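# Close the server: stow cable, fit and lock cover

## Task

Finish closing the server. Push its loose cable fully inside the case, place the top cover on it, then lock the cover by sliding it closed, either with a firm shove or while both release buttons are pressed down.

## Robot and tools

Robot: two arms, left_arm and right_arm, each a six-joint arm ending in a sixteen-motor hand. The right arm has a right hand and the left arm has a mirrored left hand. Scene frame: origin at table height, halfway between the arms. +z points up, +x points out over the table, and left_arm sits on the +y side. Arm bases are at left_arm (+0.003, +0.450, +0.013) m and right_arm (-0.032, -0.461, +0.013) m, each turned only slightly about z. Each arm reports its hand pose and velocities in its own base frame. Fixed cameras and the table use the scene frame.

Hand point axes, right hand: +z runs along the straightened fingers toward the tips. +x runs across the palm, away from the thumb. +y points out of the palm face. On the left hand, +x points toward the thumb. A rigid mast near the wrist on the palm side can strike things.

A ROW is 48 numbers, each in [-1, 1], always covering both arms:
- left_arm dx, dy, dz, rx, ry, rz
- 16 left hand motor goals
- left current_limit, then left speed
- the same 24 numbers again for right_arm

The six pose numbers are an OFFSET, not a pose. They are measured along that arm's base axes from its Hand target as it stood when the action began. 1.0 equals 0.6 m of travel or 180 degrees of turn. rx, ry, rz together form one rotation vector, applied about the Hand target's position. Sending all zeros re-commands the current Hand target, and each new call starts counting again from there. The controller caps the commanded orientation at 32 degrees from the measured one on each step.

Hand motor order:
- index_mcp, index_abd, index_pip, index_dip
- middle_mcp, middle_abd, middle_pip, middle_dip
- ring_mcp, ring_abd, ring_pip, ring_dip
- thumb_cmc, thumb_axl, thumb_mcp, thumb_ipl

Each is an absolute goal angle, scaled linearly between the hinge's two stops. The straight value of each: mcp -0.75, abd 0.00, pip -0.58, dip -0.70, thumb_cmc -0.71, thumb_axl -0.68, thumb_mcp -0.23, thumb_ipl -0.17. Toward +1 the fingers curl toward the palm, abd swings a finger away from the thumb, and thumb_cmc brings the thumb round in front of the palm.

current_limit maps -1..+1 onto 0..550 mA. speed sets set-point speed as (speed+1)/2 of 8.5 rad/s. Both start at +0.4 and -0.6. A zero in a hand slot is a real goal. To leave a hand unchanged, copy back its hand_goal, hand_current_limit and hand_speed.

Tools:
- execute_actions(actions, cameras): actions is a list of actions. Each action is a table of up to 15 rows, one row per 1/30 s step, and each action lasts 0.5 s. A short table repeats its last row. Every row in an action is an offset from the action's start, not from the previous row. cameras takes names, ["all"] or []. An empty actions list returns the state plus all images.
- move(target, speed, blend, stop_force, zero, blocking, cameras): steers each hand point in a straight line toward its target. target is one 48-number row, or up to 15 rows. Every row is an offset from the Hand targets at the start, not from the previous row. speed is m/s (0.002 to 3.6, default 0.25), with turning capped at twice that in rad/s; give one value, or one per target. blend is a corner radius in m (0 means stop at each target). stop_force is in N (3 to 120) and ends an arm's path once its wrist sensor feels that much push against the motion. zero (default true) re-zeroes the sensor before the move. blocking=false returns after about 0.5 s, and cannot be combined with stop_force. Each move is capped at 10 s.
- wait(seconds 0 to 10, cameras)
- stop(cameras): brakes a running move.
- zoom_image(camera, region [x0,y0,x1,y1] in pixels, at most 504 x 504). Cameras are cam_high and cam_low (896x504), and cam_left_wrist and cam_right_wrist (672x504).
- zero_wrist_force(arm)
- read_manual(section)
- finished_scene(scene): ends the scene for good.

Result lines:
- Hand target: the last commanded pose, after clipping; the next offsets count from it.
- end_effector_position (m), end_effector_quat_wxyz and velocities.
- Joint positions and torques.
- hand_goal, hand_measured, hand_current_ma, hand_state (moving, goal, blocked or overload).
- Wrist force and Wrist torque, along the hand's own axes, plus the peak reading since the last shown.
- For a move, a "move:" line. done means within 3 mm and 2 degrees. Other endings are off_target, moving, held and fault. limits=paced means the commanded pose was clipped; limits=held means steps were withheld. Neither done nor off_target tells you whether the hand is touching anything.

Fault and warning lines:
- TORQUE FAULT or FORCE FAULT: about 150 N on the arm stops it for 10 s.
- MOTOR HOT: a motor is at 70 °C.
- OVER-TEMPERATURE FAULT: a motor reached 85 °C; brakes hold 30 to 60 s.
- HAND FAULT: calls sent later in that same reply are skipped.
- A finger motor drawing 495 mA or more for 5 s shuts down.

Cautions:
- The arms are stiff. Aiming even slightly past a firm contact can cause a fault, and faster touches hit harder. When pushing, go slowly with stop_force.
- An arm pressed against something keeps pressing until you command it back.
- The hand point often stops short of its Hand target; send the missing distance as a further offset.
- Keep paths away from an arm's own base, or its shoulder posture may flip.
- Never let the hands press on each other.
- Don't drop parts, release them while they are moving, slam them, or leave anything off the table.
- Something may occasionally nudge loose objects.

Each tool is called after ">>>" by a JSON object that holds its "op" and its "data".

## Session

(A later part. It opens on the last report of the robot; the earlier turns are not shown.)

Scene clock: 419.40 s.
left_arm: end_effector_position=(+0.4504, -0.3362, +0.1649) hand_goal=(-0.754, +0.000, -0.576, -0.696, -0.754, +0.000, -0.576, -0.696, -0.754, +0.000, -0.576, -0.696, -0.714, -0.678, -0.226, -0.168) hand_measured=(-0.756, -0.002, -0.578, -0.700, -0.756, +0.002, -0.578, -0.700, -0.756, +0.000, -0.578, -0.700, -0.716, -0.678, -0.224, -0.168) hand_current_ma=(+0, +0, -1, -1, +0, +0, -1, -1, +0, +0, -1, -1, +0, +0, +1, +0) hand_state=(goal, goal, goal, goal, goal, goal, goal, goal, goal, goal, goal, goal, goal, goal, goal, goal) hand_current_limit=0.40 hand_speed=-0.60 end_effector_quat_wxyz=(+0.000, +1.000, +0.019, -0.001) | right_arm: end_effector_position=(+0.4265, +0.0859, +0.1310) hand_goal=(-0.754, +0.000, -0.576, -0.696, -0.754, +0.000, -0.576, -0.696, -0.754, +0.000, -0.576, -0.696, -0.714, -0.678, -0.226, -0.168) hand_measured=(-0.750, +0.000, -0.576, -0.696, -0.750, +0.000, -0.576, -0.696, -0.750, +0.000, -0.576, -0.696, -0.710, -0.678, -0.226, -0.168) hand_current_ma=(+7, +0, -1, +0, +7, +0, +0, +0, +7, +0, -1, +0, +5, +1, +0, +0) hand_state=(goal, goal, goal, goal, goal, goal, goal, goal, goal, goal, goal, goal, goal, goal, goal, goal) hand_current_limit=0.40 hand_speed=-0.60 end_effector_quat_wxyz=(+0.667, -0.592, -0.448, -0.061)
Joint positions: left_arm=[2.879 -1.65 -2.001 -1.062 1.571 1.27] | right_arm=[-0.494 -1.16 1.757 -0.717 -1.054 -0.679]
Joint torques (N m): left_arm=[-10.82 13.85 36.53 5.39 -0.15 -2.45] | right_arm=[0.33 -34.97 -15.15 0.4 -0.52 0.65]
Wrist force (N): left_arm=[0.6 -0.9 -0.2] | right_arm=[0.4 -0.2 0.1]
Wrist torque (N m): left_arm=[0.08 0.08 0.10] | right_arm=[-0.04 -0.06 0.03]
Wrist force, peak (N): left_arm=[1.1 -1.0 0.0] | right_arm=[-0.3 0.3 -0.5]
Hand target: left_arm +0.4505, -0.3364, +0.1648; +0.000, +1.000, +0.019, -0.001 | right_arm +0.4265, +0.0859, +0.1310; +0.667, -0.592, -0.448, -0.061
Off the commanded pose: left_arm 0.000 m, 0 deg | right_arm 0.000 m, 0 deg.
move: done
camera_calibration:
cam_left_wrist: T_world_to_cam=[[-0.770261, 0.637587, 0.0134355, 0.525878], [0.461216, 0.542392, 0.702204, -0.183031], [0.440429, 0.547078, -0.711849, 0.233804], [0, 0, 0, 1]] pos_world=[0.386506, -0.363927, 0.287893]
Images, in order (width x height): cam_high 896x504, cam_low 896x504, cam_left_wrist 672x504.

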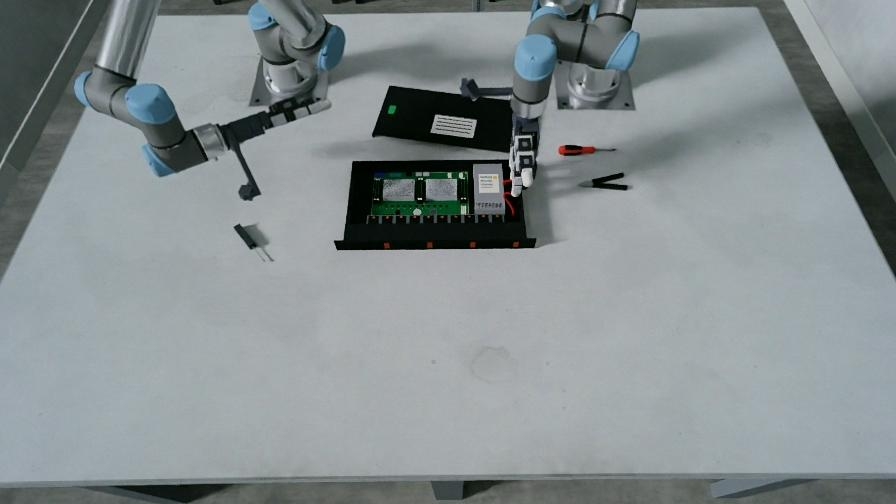

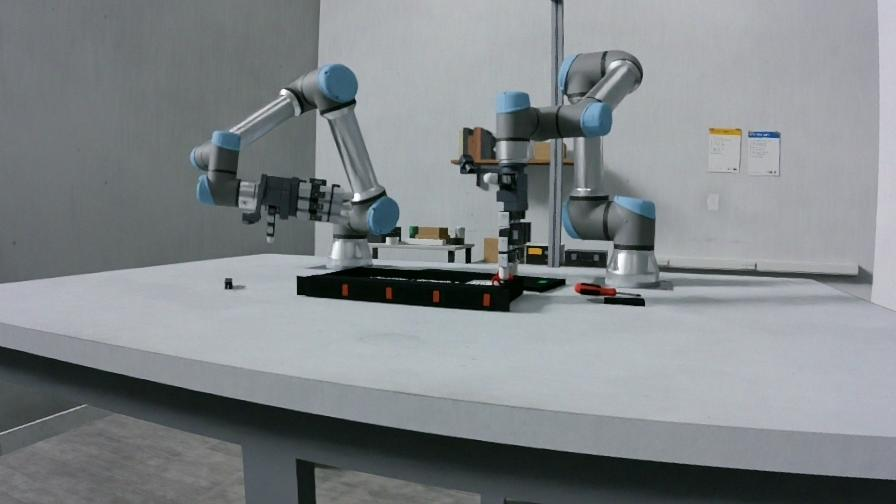

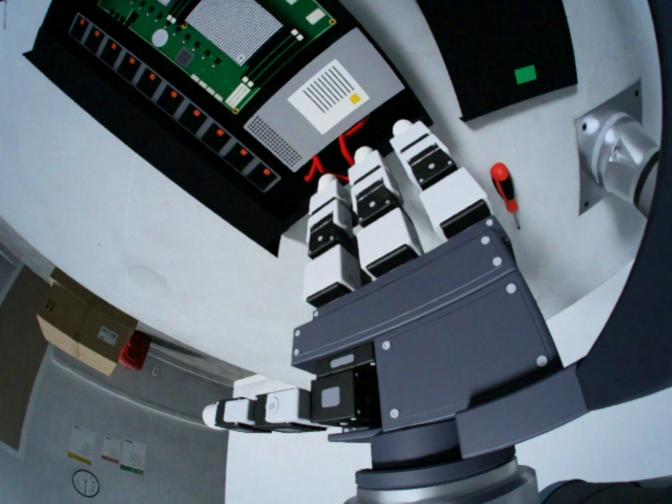

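>>> {"op": "move", "data": {"target": [[0,0,0.08,0,0,0,-0.754,0,-0.576,-0.696,-0.754,0,-0.576,-0.696,-0.754,0,-0.576,-0.696,-0.714,-0.678,-0.226,-0.168,0.4,-0.6,0,0,0,0,0,0,-0.754,0,-0.576,-0.696,-0.754,0,-0.576,-0.696,-0.754,0,-0.576,-0.696,-0.714,-0.678,-0.226,-0.168,0.4,-0.6]], "speed": 0.08, "cameras": ["cam_high","cam_low","cam_left_wrist"]}}

>>> {"op": "zoom_image", "data": {"camera": "cam_left_wrist", "region": [230, 30, 450, 200]}}

>>> {"op": "zoom_image", "data": {"camera": "cam_low", "region": [440, 200, 620, 320]}}

>>> {"op": "zoom_image", "data": {"camera": "cam_high", "region": [470, 130, 600, 260]}}

Scene clock: 433.90 s.
left_arm: end_effector_position=(+0.4504, -0.3365, +0.2127) hand_goal=(-0.754, +0.000, -0.576, -0.696, -0.754, +0.000, -0.576, -0.696, -0.754, +0.000, -0.576, -0.696, -0.714, -0.678, -0.226, -0.168) hand_measured=(-0.756, -0.002, -0.578, -0.700, -0.756, +0.002, -0.578, -0.698, -0.756, +0.000, -0.578, -0.700, -0.716, -0.678, -0.224, -0.168) hand_current_ma=(+0, +0, -1, -1, +0, +0, -1, -1, +0, +0, -1, -1, +0, +0, +1, +0) hand_state=(goal, goal, goal, goal, goal, goal, goal, goal, goal, goal, goal, goal, goal, goal, goal, goal) hand_current_limit=0.40 hand_speed=-0.60 end_effector_quat_wxyz=(+0.000, +1.000, +0.019, -0.001) end_effector_velocity=(+0.000, +0.000, +0.001) end_effector_angular_velocity=(+0.000, +0.001, +0.000) | right_arm: end_effector_position=(+0.4265, +0.0859, +0.1310) hand_goal=(-0.754, +0.000, -0.576, -0.696, -0.754, +0.000, -0.576, -0.696, -0.754, +0.000, -0.576, -0.696, -0.714, -0.678, -0.226, -0.168) hand_measured=(-0.750, +0.000, -0.576, -0.696, -0.750, +0.000, -0.576, -0.696, -0.750, +0.000, -0.576, -0.696, -0.710, -0.678, -0.226, -0.168) hand_current_ma=(+7, +0, -1, +0, +7, +0, +0, +0, +7, +0, -1, +0, +5, +1, +0, +0) hand_state=(goal, goal, goal, goal, goal, goal, goal, goal, goal, goal, goal, goal, goal, goal, goal, goal) hand_current_limit=0.40 hand_speed=-0.60 end_effector_quat_wxyz=(+0.667, -0.592, -0.448, -0.061)
Joint positions: left_arm=[2.878 -1.598 -1.922 -1.194 1.571 1.269] | right_arm=[-0.494 -1.16 1.757 -0.717 -1.054 -0.679]
Joint velocities: left_arm=[0 0.001 0.002 -0.005 0 0] | right_arm=[within noise]
Joint torques (N m): left_arm=[3.02 36.53 38.85 -0.58 0.74 1.77] | right_arm=[-0.33 -34.92 -14.88 0.34 -0.59 0.76]
Wrist force (N): left_arm=[0.4 -0.8 -0.2] | right_arm=[-0.2 0.5 0.1]
Wrist torque (N m): left_arm=[0.04 0.08 0.07] | right_arm=[0.06 0.02 -0.01]
Wrist force, peak (N): left_arm=[0.7 -1.1 -0.8] | right_arm=[0.2 0.6 -0.1]
Hand target: left_arm +0.4505, -0.3364, +0.2128; +0.000, +1.000, +0.019, -0.001 | right_arm +0.4265, +0.0859, +0.1310; +0.667, -0.592, -0.448, -0.061
Off the commanded pose: left_arm 0.000 m, 0 deg | right_arm 0.000 m, 0 deg.
move: done
camera_calibration:
cam_left_wrist: T_world_to_cam=[[-0.770262, 0.637586, 0.0134345, 0.525429], [0.461214, 0.542393, 0.702204, -0.216363], [0.440429, 0.547078, -0.711849, 0.267923], [0, 0, 0, 1]] pos_world=[0.386506, -0.364227, 0.335593]
Images, in order (width x height): cam_high 896x504, cam_low 896x504, cam_left_wrist 672x504.

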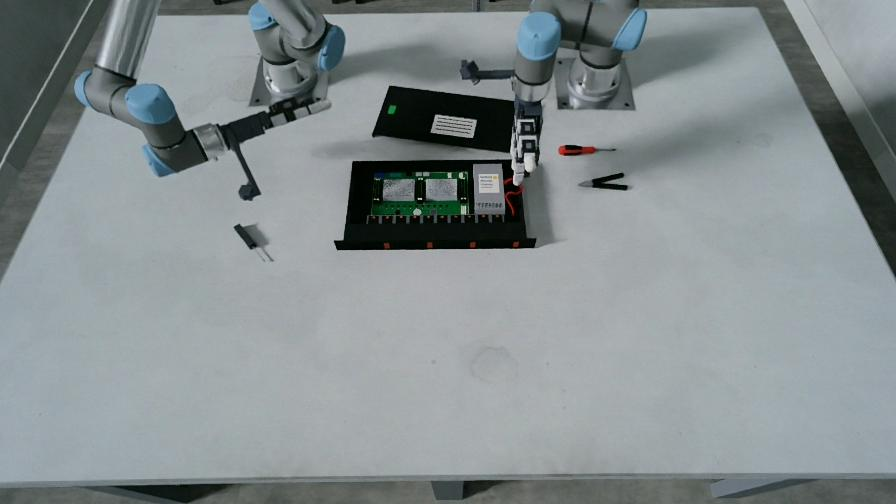

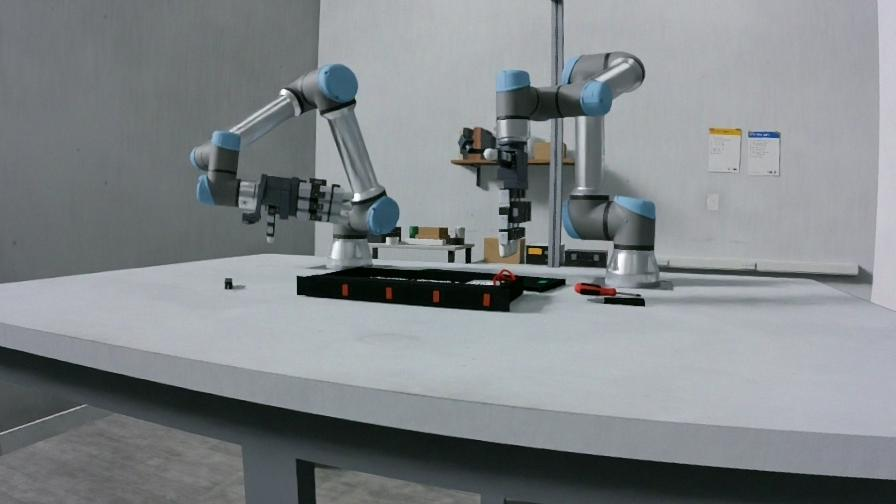

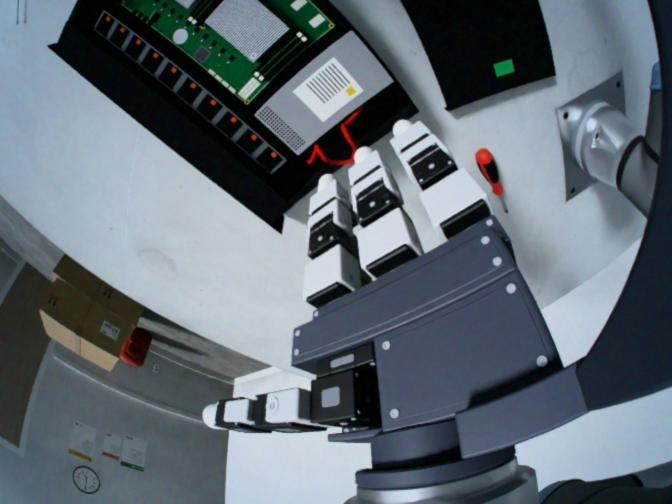

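Scaled by 2.291 from the camera's 672x504 image, which has a finer 960x720 frame.

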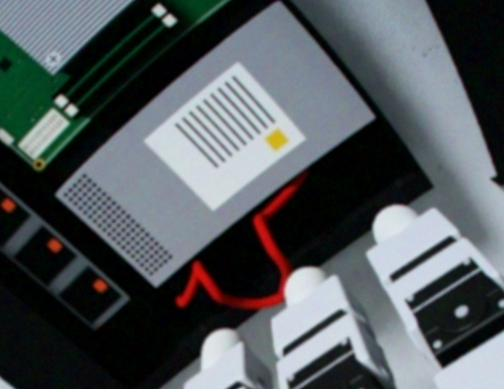

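Scaled by 2.800 from the camera's 896x504 image, which has a finer 1280x720 frame.

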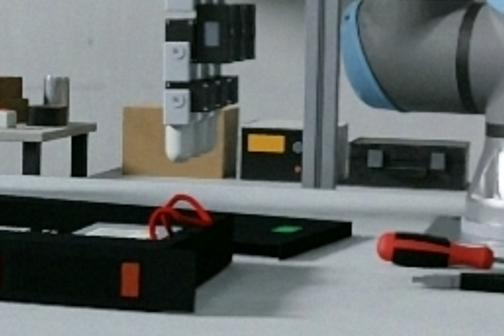

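Scaled by 3.877 from the camera's 896x504 image, which has a finer 1280x720 frame.

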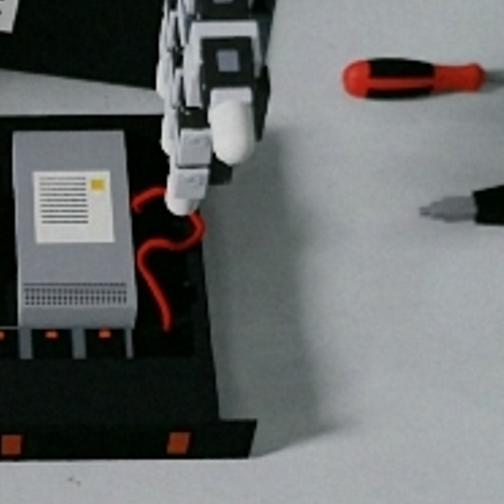

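>>> {"op": "move", "data": {"target": [[0.0293,0.1057,0.0,0,0,0,-0.754,0.22,-0.576,-0.696,-0.754,0,-0.576,-0.696,-0.754,-0.22,-0.576,-0.696,-0.714,-0.678,-0.226,-0.168,0.4,-0.6,0,0,0,0,0,0,-0.754,0,-0.576,-0.696,-0.754,0,-0.576,-0.696,-0.754,0,-0.576,-0.696,-0.714,-0.678,-0.226,-0.168,0.4,-0.6],[0.0293,0.1057,-0.0933,0,0,0,-0.754,0.22,-0.576,-0.696,-0.754,0,-0.576,-0.696,-0.754,-0.22,-0.576,-0.696,-0.714,-0.678,-0.226,-0.168,0.4,-0.6,0,0,0,0,0,0,-0.754,0,-0.576,-0.696,-0.754,0,-0.576,-0.696,-0.754,0,-0.576,-0.696,-0.714,-0.678,-0.226,-0.168,0.4,-0.6]], "speed": 0.08, "cameras": ["cam_high","cam_low","cam_left_wrist"]}}

>>> {"op": "zoom_image", "data": {"camera": "cam_left_wrist", "region": [230, 30, 450, 200]}}

>>> {"op": "zoom_image", "data": {"camera": "cam_low", "region": [440, 200, 620, 320]}}

>>> {"op": "zoom_image", "data": {"camera": "cam_high", "region": [470, 130, 600, 260]}}

Scene clock: 503.20 s.
left_arm: end_effector_position=(+0.4681, -0.2729, +0.1570) hand_goal=(-0.754, +0.220, -0.576, -0.696, -0.754, +0.000, -0.576, -0.696, -0.754, -0.220, -0.576, -0.696, -0.714, -0.678, -0.226, -0.168) hand_measured=(-0.754, +0.192, -0.578, -0.698, -0.754, +0.000, -0.578, -0.698, -0.754, -0.192, -0.578, -0.698, -0.714, -0.678, -0.224, -0.168) hand_current_ma=(+0, -25, +0, -1, +0, +0, -1, -1, +0, +25, +0, -1, +0, +0, +1, +0) hand_state=(goal, blocked, goal, goal, goal, goal, goal, goal, goal, blocked, goal, goal, goal, goal, goal, goal) hand_current_limit=0.40 hand_speed=-0.60 end_effector_quat_wxyz=(+0.000, +1.000, +0.019, -0.001) | right_arm: end_effector_position=(+0.4265, +0.0859, +0.1310) hand_goal=(-0.754, +0.000, -0.576, -0.696, -0.754, +0.000, -0.576, -0.696, -0.754, +0.000, -0.576, -0.696, -0.714, -0.678, -0.226, -0.168) hand_measured=(-0.750, +0.000, -0.576, -0.696, -0.750, +0.000, -0.576, -0.696, -0.750, +0.000, -0.576, -0.696, -0.710, -0.678, -0.226, -0.168) hand_current_ma=(+7, +0, -1, +0, +7, +0, +0, +0, +7, +0, -1, +0, +5, +1, +0, +0) hand_state=(goal, goal, goal, goal, goal, goal, goal, goal, goal, goal, goal, goal, goal, goal, goal, goal) hand_current_limit=0.40 hand_speed=-0.60 end_effector_quat_wxyz=(+0.667, -0.592, -0.448, -0.061)
Joint positions: left_arm=[3.019 -1.63 -2.047 -1.037 1.571 1.409] | right_arm=[-0.494 -1.16 1.757 -0.717 -1.054 -0.679]
Joint torques (N m): left_arm=[-8.58 12.34 8.56 5.57 -0.48 -1.45] | right_arm=[0.1 -34.8 -14.1 0.25 -0.6 0.84]
Wrist force (N): left_arm=[0.6 -1.1 0.0] | right_arm=[-0.3 0.1 -0.1]
Wrist torque (N m): left_arm=[-0.04 0.09 -0.05] | right_arm=[0.03 0.05 -0.03]
Wrist force, peak (N): left_arm=[0.6 -1.3 0.3] | right_arm=[0.2 0.3 -0.6]
Hand target: left_arm +0.4680, -0.2730, +0.1569; +0.000, +1.000, +0.019, -0.001 | right_arm +0.4265, +0.0859, +0.1310; +0.667, -0.592, -0.448, -0.061
Off the commanded pose: left_arm 0.000 m, 0 deg | right_arm 0.000 m, 0 deg.
move: done
camera_calibration:
cam_left_wrist: T_world_to_cam=[[-0.770289, 0.637553, 0.0134807, 0.499248], [0.461192, 0.542362, 0.702243, -0.219921], [0.440406, 0.547147, -0.71181, 0.185703], [0, 0, 0, 1]] pos_world=[0.404206, -0.300627, 0.279893]
Images, in order (width x height): cam_high 896x504, cam_low 896x504, cam_left_wrist 672x504.

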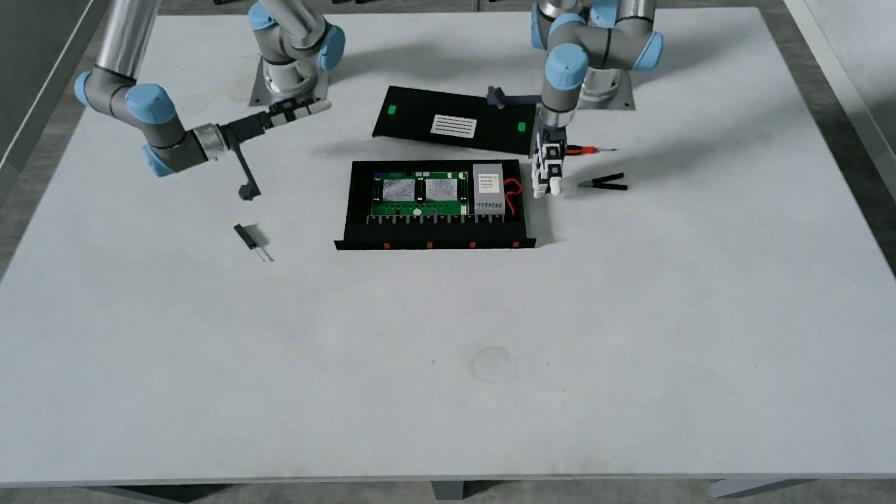

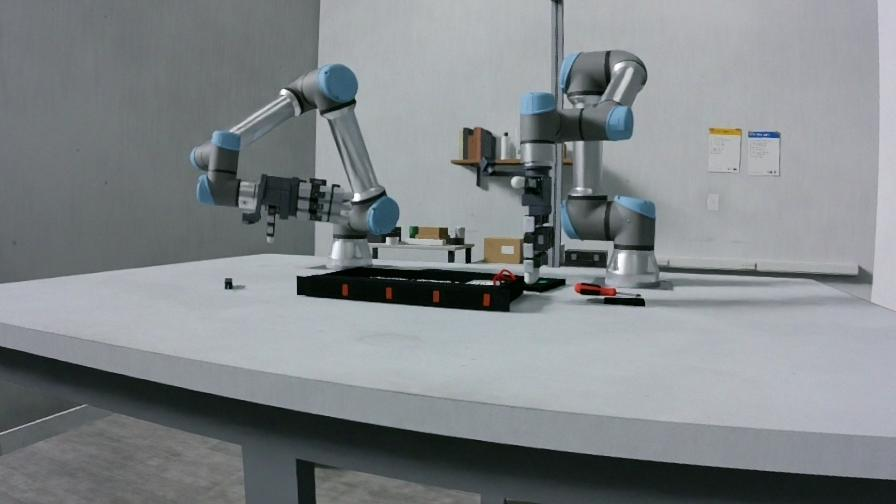

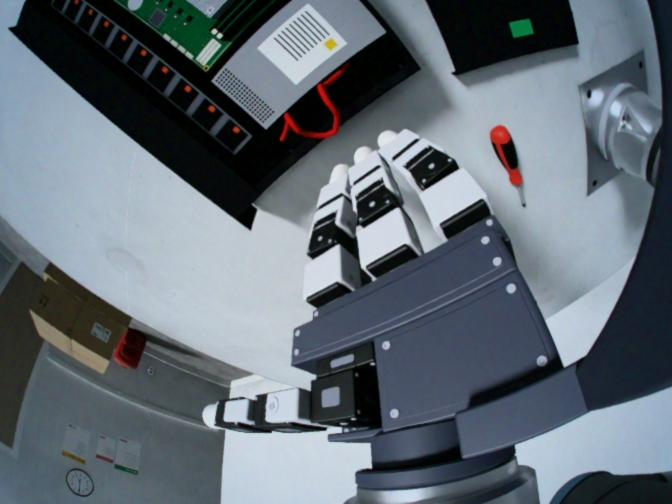

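Scaled by 2.291 from the camera's 672x504 image, which has a finer 960x720 frame.

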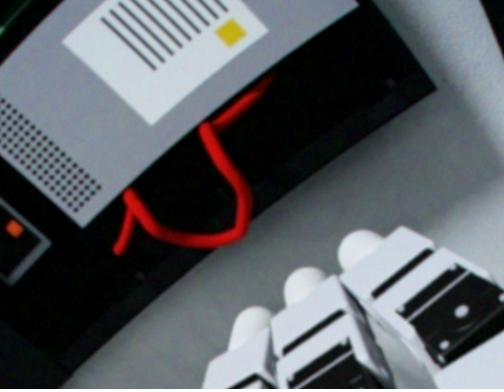

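Scaled by 2.800 from the camera's 896x504 image, which has a finer 1280x720 frame.

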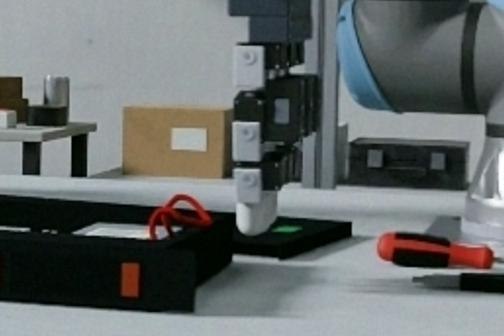

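Scaled by 3.877 from the camera's 896x504 image, which has a finer 1280x720 frame.

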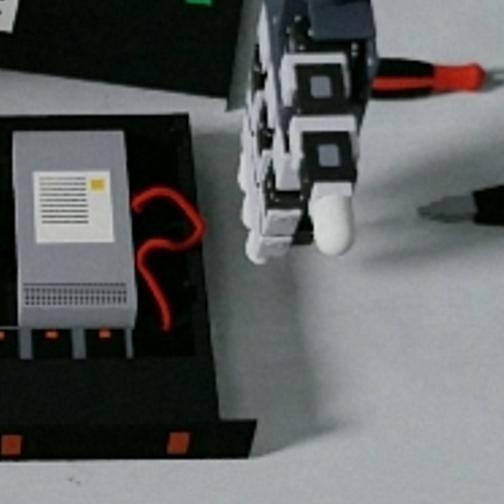

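>>> {"op": "move", "data": {"target": [[0.0172,-0.1,0.0,0,0,0,-0.754,0.19,-0.576,-0.696,-0.754,0,-0.576,-0.696,-0.754,-0.19,-0.576,-0.696,-0.714,-0.678,-0.226,-0.168,0.4,-0.6,0,0,0,0,0,0,-0.754,0,-0.576,-0.696,-0.754,0,-0.576,-0.696,-0.754,0,-0.576,-0.696,-0.714,-0.678,-0.226,-0.168,0.4,-0.6]], "speed": 0.05, "cameras": ["cam_high","cam_low","cam_left_wrist"]}}

>>> {"op": "zoom_image", "data": {"camera": "cam_left_wrist", "region": [230, 30, 450, 200]}}

>>> {"op": "zoom_image", "data": {"camera": "cam_low", "region": [440, 200, 620, 320]}}

>>> {"op": "zoom_image", "data": {"camera": "cam_high", "region": [470, 130, 600, 260]}}

Scene clock: 535.67 s.
left_arm: end_effector_position=(+0.4783, -0.3327, +0.1569) hand_goal=(-0.754, +0.190, -0.576, -0.696, -0.754, +0.000, -0.576, -0.696, -0.754, -0.190, -0.576, -0.696, -0.714, -0.678, -0.226, -0.168) hand_measured=(-0.832, +0.210, -0.624, -0.726, -0.840, +0.024, -0.630, -0.724, -0.828, -0.164, -0.624, -0.724, -0.714, -0.678, -0.224, -0.168) hand_current_ma=(-170, +15, -74, -33, -205, +19, -87, -31, -161, +22, -70, -32, +0, +0, +1, +0) hand_state=(blocked, blocked, blocked, blocked, blocked, blocked, blocked, blocked, blocked, blocked, blocked, blocked, goal, goal, goal, goal) hand_current_limit=0.40 hand_speed=-0.60 end_effector_quat_wxyz=(+0.000, +1.000, +0.019, -0.001) | right_arm: end_effector_position=(+0.4265, +0.0859, +0.1310) hand_goal=(-0.754, +0.000, -0.576, -0.696, -0.754, +0.000, -0.576, -0.696, -0.754, +0.000, -0.576, -0.696, -0.714, -0.678, -0.226, -0.168) hand_measured=(-0.750, +0.000, -0.576, -0.696, -0.750, +0.000, -0.576, -0.696, -0.750, +0.000, -0.576, -0.696, -0.710, -0.678, -0.226, -0.168) hand_current_ma=(+7, +0, -1, +0, +7, +0, +0, +0, +7, +0, -1, +0, +5, +1, +0, +0) hand_state=(goal, goal, goal, goal, goal, goal, goal, goal, goal, goal, goal, goal, goal, goal, goal, goal) hand_current_limit=0.40 hand_speed=-0.60 end_effector_quat_wxyz=(+0.667, -0.592, -0.448, -0.061)
Joint positions: left_arm=[2.9 -1.712 -1.954 -1.047 1.571 1.291] | right_arm=[-0.494 -1.16 1.757 -0.717 -1.054 -0.679]
Joint torques (N m): left_arm=[-14.81 12.91 36.41 0.52 -1.18 -2.58] | right_arm=[0.32 -35.19 -14.32 0.15 -0.74 0.88]
Wrist force (N): left_arm=[-3.3 -11.8 -7.9] | right_arm=[0.1 0.4 0.1]
Wrist torque (N m): left_arm=[1.64 -0.57 0.02] | right_arm=[0.04 -0.02 0.02]
Wrist force, peak (N): left_arm=[-3.6 -12.0 -8.0] | right_arm=[0.1 0.6 -0.1]
Hand target: left_arm +0.4784, -0.3330, +0.1569; +0.000, +1.000, +0.019, -0.001 | right_arm +0.4265, +0.0859, +0.1310; +0.667, -0.592, -0.448, -0.061
Off the commanded pose: left_arm 0.000 m, 0 deg | right_arm 0.000 m, 0 deg.
move: done
camera_calibration:
cam_left_wrist: T_world_to_cam=[[-0.770261, 0.637587, 0.0134355, 0.545246], [0.461216, 0.542392, 0.702204, -0.19211], [0.440429, 0.547078, -0.711849, 0.213835], [0, 0, 0, 1]] pos_world=[0.414406, -0.360427, 0.279793]
Images, in order (width x height): cam_high 896x504, cam_low 896x504, cam_left_wrist 672x504.

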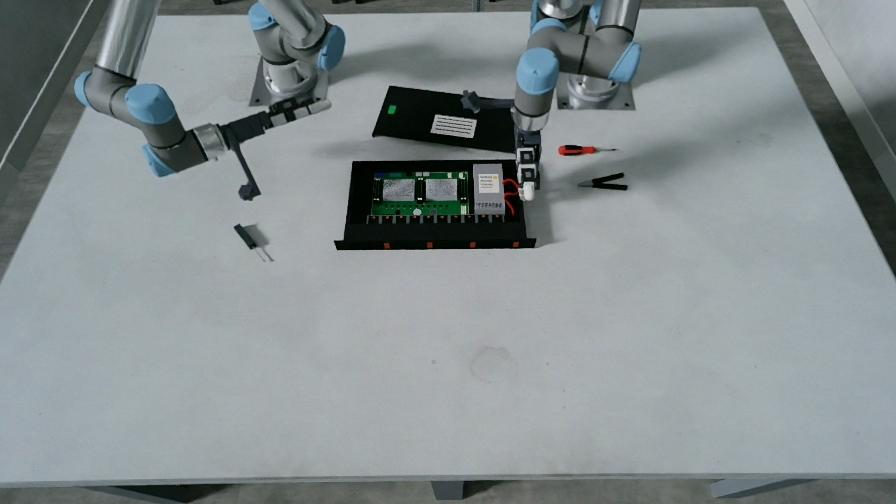

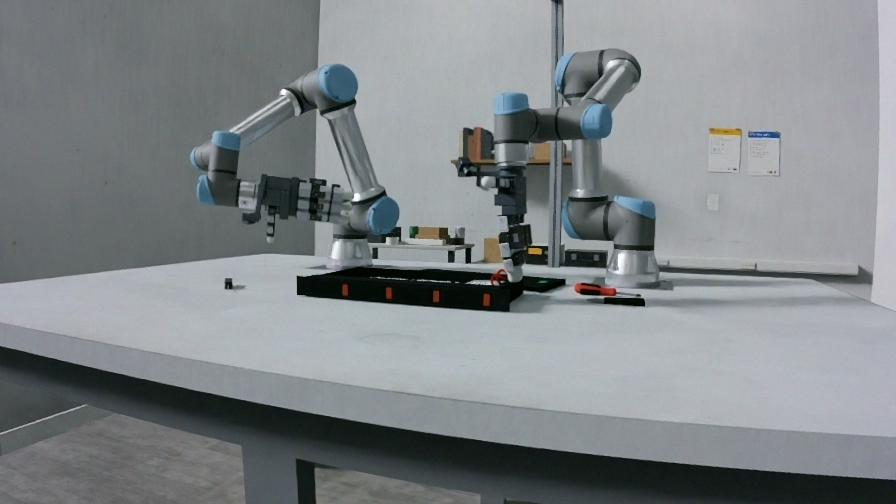

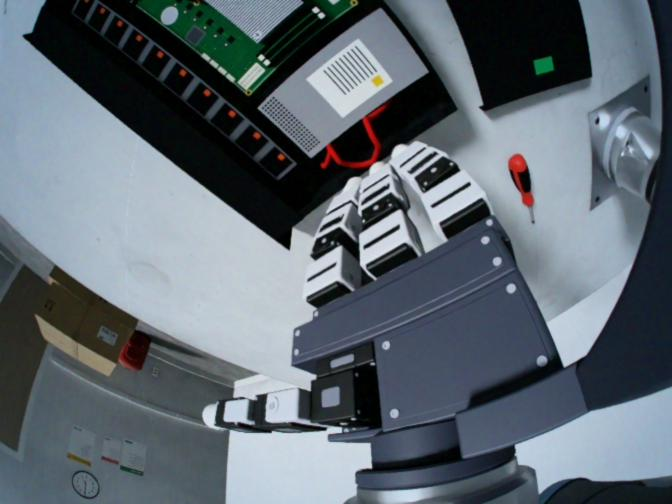

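Scaled by 2.291 from the camera's 672x504 image, which has a finer 960x720 frame.

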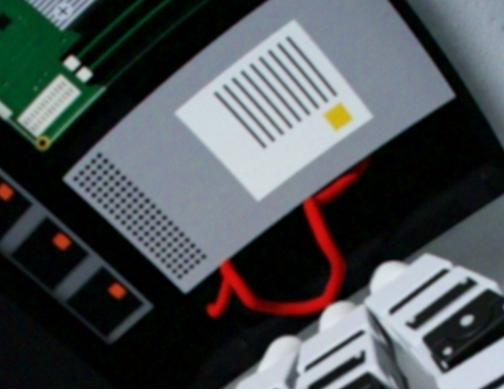

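Scaled by 2.800 from the camera's 896x504 image, which has a finer 1280x720 frame.

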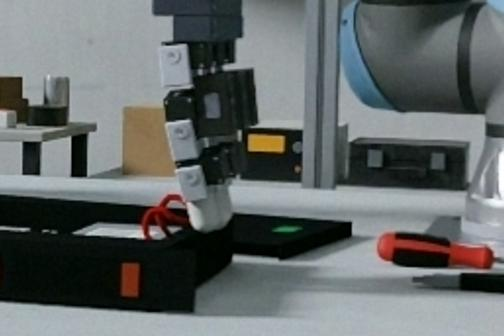

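Scaled by 3.877 from the camera's 896x504 image, which has a finer 1280x720 frame.

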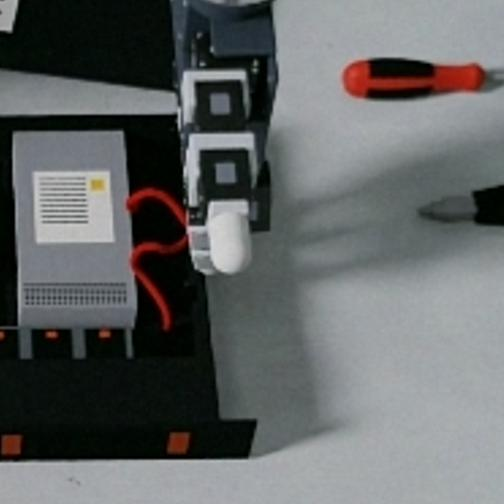

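>>> {"op": "move", "data": {"target": [[0.0,0.0,0.0095,0,0,0,-0.754,0.19,-0.576,-0.696,-0.754,0,-0.576,-0.696,-0.754,-0.19,-0.576,-0.696,-0.714,-0.678,-0.226,-0.168,0.4,-0.6,0,0,0,0,0,0,-0.754,0,-0.576,-0.696,-0.754,0,-0.576,-0.696,-0.754,0,-0.576,-0.696,-0.714,-0.678,-0.226,-0.168,0.4,-0.6]], "speed": 0.03, "cameras": ["cam_high","cam_low","cam_left_wrist"]}}

>>> {"op": "zoom_image", "data": {"camera": "cam_left_wrist", "region": [230, 30, 450, 200]}}

>>> {"op": "zoom_image", "data": {"camera": "cam_low", "region": [440, 200, 620, 320]}}

>>> {"op": "zoom_image", "data": {"camera": "cam_high", "region": [470, 130, 600, 260]}}

Scene clock: 548.33 s.
left_arm: end_effector_position=(+0.4784, -0.3330, +0.1625) hand_goal=(-0.754, +0.190, -0.576, -0.696, -0.754, +0.000, -0.576, -0.696, -0.754, -0.190, -0.576, -0.696, -0.714, -0.678, -0.226, -0.168) hand_measured=(-0.754, +0.190, -0.578, -0.698, -0.760, +0.004, -0.582, -0.700, -0.754, -0.184, -0.578, -0.700, -0.714, -0.678, -0.224, -0.168) hand_current_ma=(+0, +0, +0, -1, -2, +1, -2, -2, +0, +2, +0, -1, +0, +0, +1, +0) hand_state=(goal, goal, goal, goal, goal, goal, goal, goal, goal, goal, goal, goal, goal, goal, goal, goal) hand_current_limit=0.40 hand_speed=-0.60 end_effector_quat_wxyz=(+0.000, +1.000, +0.019, -0.001) | right_arm: end_effector_position=(+0.4265, +0.0859, +0.1310) hand_goal=(-0.754, +0.000, -0.576, -0.696, -0.754, +0.000, -0.576, -0.696, -0.754, +0.000, -0.576, -0.696, -0.714, -0.678, -0.226, -0.168) hand_measured=(-0.750, +0.000, -0.576, -0.696, -0.750, +0.000, -0.576, -0.696, -0.750, +0.000, -0.576, -0.696, -0.710, -0.678, -0.226, -0.168) hand_current_ma=(+7, +0, -1, +0, +7, +0, +0, +0, +7, +0, -1, +0, +5, +1, +0, +0) hand_state=(goal, goal, goal, goal, goal, goal, goal, goal, goal, goal, goal, goal, goal, goal, goal, goal) hand_current_limit=0.40 hand_speed=-0.60 end_effector_quat_wxyz=(+0.667, -0.592, -0.448, -0.061)
Joint positions: left_arm=[2.9 -1.706 -1.946 -1.062 1.571 1.29] | right_arm=[-0.494 -1.16 1.757 -0.717 -1.054 -0.679]
Joint torques (N m): left_arm=[-7.8 39.24 36.09 -0.56 -1.02 -2.51] | right_arm=[0.38 -35.01 -14.35 0.08 -0.75 0.92]
Wrist force (N): left_arm=[0.9 -0.5 0.3] | right_arm=[-0.3 0.0 -0.2]
Wrist torque (N m): left_arm=[0.06 0.06 0.12] | right_arm=[0.02 0.04 -0.03]
Wrist force, peak (N): left_arm=[-3.7 -12.1 -8.3] | right_arm=[-0.2 0.7 0.3]
Hand target: left_arm +0.4784, -0.3330, +0.1626; +0.000, +1.000, +0.019, -0.001 | right_arm +0.4265, +0.0859, +0.1310; +0.667, -0.592, -0.448, -0.061
Off the commanded pose: left_arm 0.000 m, 0 deg | right_arm 0.000 m, 0 deg.
move: done
camera_calibration:
cam_left_wrist: T_world_to_cam=[[-0.770262, 0.637586, 0.0134345, 0.545439], [0.461214, 0.542393, 0.702204, -0.195925], [0.440429, 0.547078, -0.711849, 0.217942], [0, 0, 0, 1]] pos_world=[0.414506, -0.360727, 0.285393]
Images, in order (width x height): cam_high 896x504, cam_low 896x504, cam_left_wrist 672x504.

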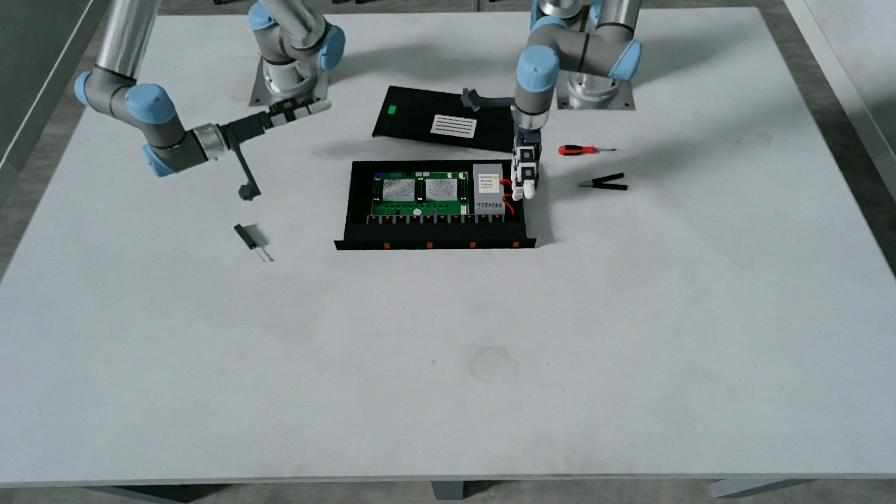

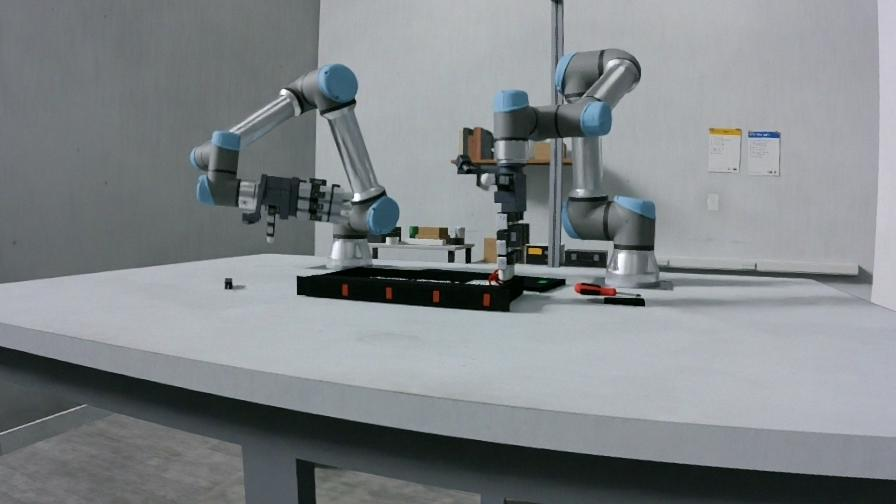

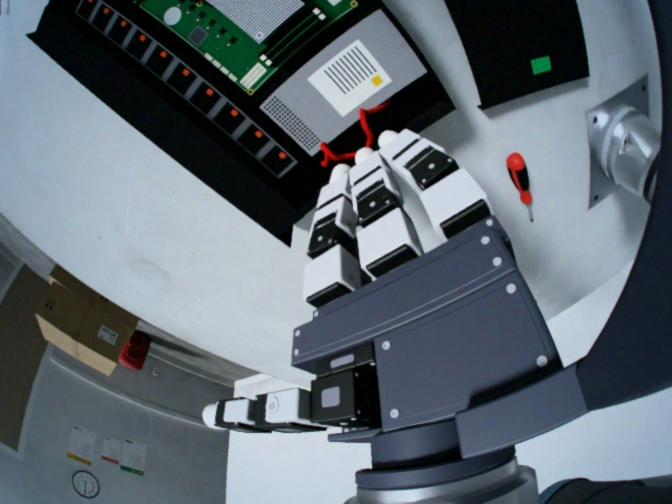

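Scaled by 2.291 from the camera's 672x504 image, which has a finer 960x720 frame.

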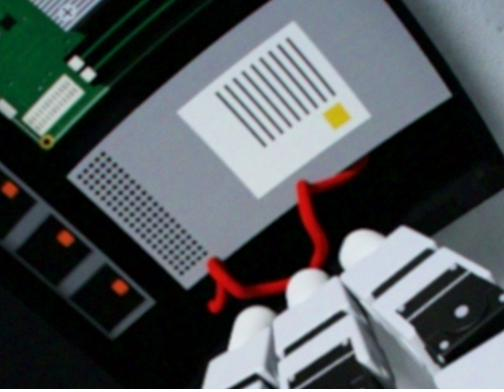

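Scaled by 2.800 from the camera's 896x504 image, which has a finer 1280x720 frame.

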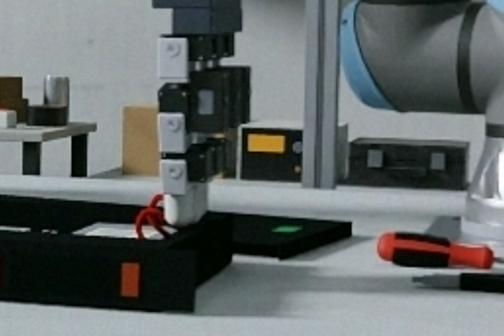

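Scaled by 3.877 from the camera's 896x504 image, which has a finer 1280x720 frame.

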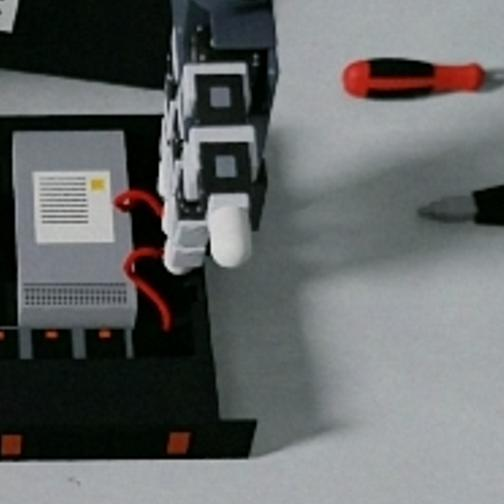

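>>> {"op": "move", "data": {"target": [[0.0,0.0,0.08,0,0,0,-0.754,0.19,-0.576,-0.696,-0.754,0,-0.576,-0.696,-0.754,-0.19,-0.576,-0.696,-0.714,-0.678,-0.226,-0.168,0.4,-0.6,0,0,0,0,0,0,-0.754,0,-0.576,-0.696,-0.754,0,-0.576,-0.696,-0.754,0,-0.576,-0.696,-0.714,-0.678,-0.226,-0.168,0.4,-0.6]], "speed": 0.08, "cameras": ["cam_high","cam_low","cam_left_wrist"]}}

>>> {"op": "zoom_image", "data": {"camera": "cam_left_wrist", "region": [230, 30, 450, 200]}}

>>> {"op": "zoom_image", "data": {"camera": "cam_low", "region": [440, 200, 620, 320]}}

>>> {"op": "zoom_image", "data": {"camera": "cam_high", "region": [470, 130, 600, 260]}}

Scene clock: 559.77 s.
left_arm: end_effector_position=(+0.4784, -0.3330, +0.2104) hand_goal=(-0.754, +0.190, -0.576, -0.696, -0.754, +0.000, -0.576, -0.696, -0.754, -0.190, -0.576, -0.696, -0.714, -0.678, -0.226, -0.168) hand_measured=(-0.754, +0.190, -0.578, -0.698, -0.756, +0.004, -0.580, -0.700, -0.754, -0.184, -0.578, -0.700, -0.714, -0.678, -0.224, -0.168) hand_current_ma=(+0, +0, +0, -1, -1, +1, -1, -1, +0, +2, +0, -1, +0, +0, +1, +0) hand_state=(goal, goal, goal, goal, goal, goal, goal, goal, goal, goal, goal, goal, goal, goal, goal, goal) hand_current_limit=0.40 hand_speed=-0.60 end_effector_quat_wxyz=(+0.000, +1.000, +0.019, -0.001) | right_arm: end_effector_position=(+0.4265, +0.0859, +0.1310) hand_goal=(-0.754, +0.000, -0.576, -0.696, -0.754, +0.000, -0.576, -0.696, -0.754, +0.000, -0.576, -0.696, -0.714, -0.678, -0.226, -0.168) hand_measured=(-0.750, +0.000, -0.576, -0.696, -0.750, +0.000, -0.576, -0.696, -0.750, +0.000, -0.576, -0.696, -0.710, -0.678, -0.226, -0.168) hand_current_ma=(+7, +0, -1, +0, +7, +0, +0, +0, +7, +0, -1, +0, +5, +1, +0, +0) hand_state=(goal, goal, goal, goal, goal, goal, goal, goal, goal, goal, goal, goal, goal, goal, goal, goal) hand_current_limit=0.40 hand_speed=-0.60 end_effector_quat_wxyz=(+0.667, -0.592, -0.448, -0.061)
Joint positions: left_arm=[2.9 -1.654 -1.868 -1.191 1.571 1.29] | right_arm=[-0.494 -1.16 1.757 -0.717 -1.054 -0.679]
Joint torques (N m): left_arm=[-1.76 38.46 38.38 -0.61 0.78 1.49] | right_arm=[0.03 -34.53 -14.71 -0.01 -0.69 0.95]
Wrist force (N): left_arm=[0.7 -0.7 0.0] | right_arm=[0.0 0.4 -0.2]
Wrist torque (N m): left_arm=[0.05 0.07 0.09] | right_arm=[0.07 -0.01 0.01]
Wrist force, peak (N): left_arm=[1.2 -0.8 0.1] | right_arm=[-0.2 0.6 -0.3]
Hand target: left_arm +0.4784, -0.3330, +0.2106; +0.000, +1.000, +0.019, -0.001 | right_arm +0.4265, +0.0859, +0.1310; +0.667, -0.592, -0.448, -0.061
Off the commanded pose: left_arm 0.000 m, 0 deg | right_arm 0.000 m, 0 deg.
move: done
camera_calibration:
cam_left_wrist: T_world_to_cam=[[-0.770325, 0.63751, 0.0134242, 0.544798], [0.46113, 0.542412, 0.702245, -0.229532], [0.440407, 0.547147, -0.711809, 0.252061], [0, 0, 0, 1]] pos_world=[0.414506, -0.360727, 0.333293]
Images, in order (width x height): cam_high 896x504, cam_low 896x504, cam_left_wrist 672x504.

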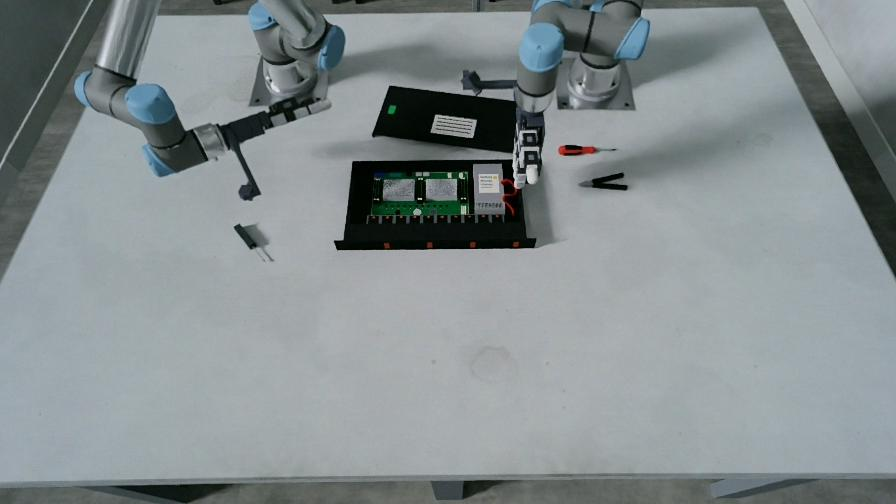

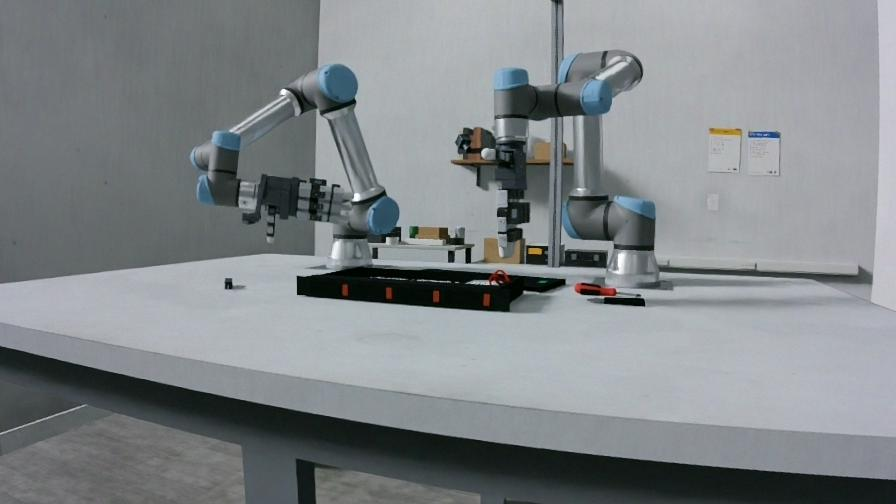

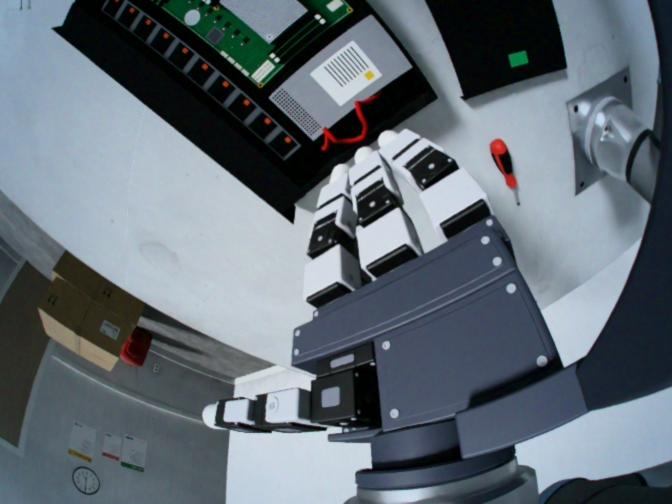

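Scaled by 2.291 from the camera's 672x504 image, which has a finer 960x720 frame.

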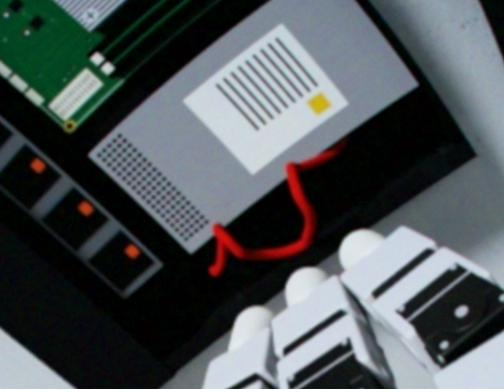

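Scaled by 2.800 from the camera's 896x504 image, which has a finer 1280x720 frame.

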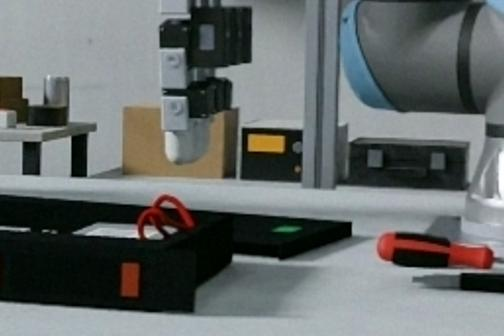

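Scaled by 3.877 from the camera's 896x504 image, which has a finer 1280x720 frame.

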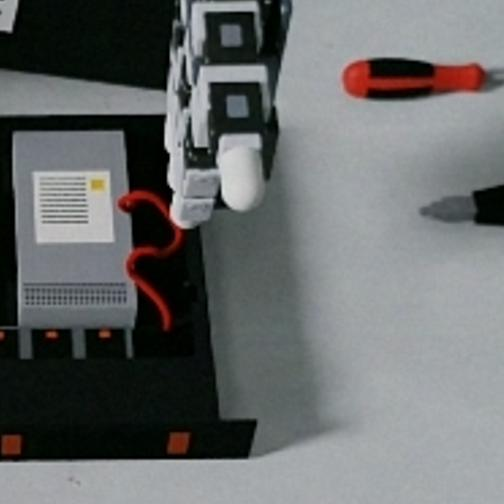

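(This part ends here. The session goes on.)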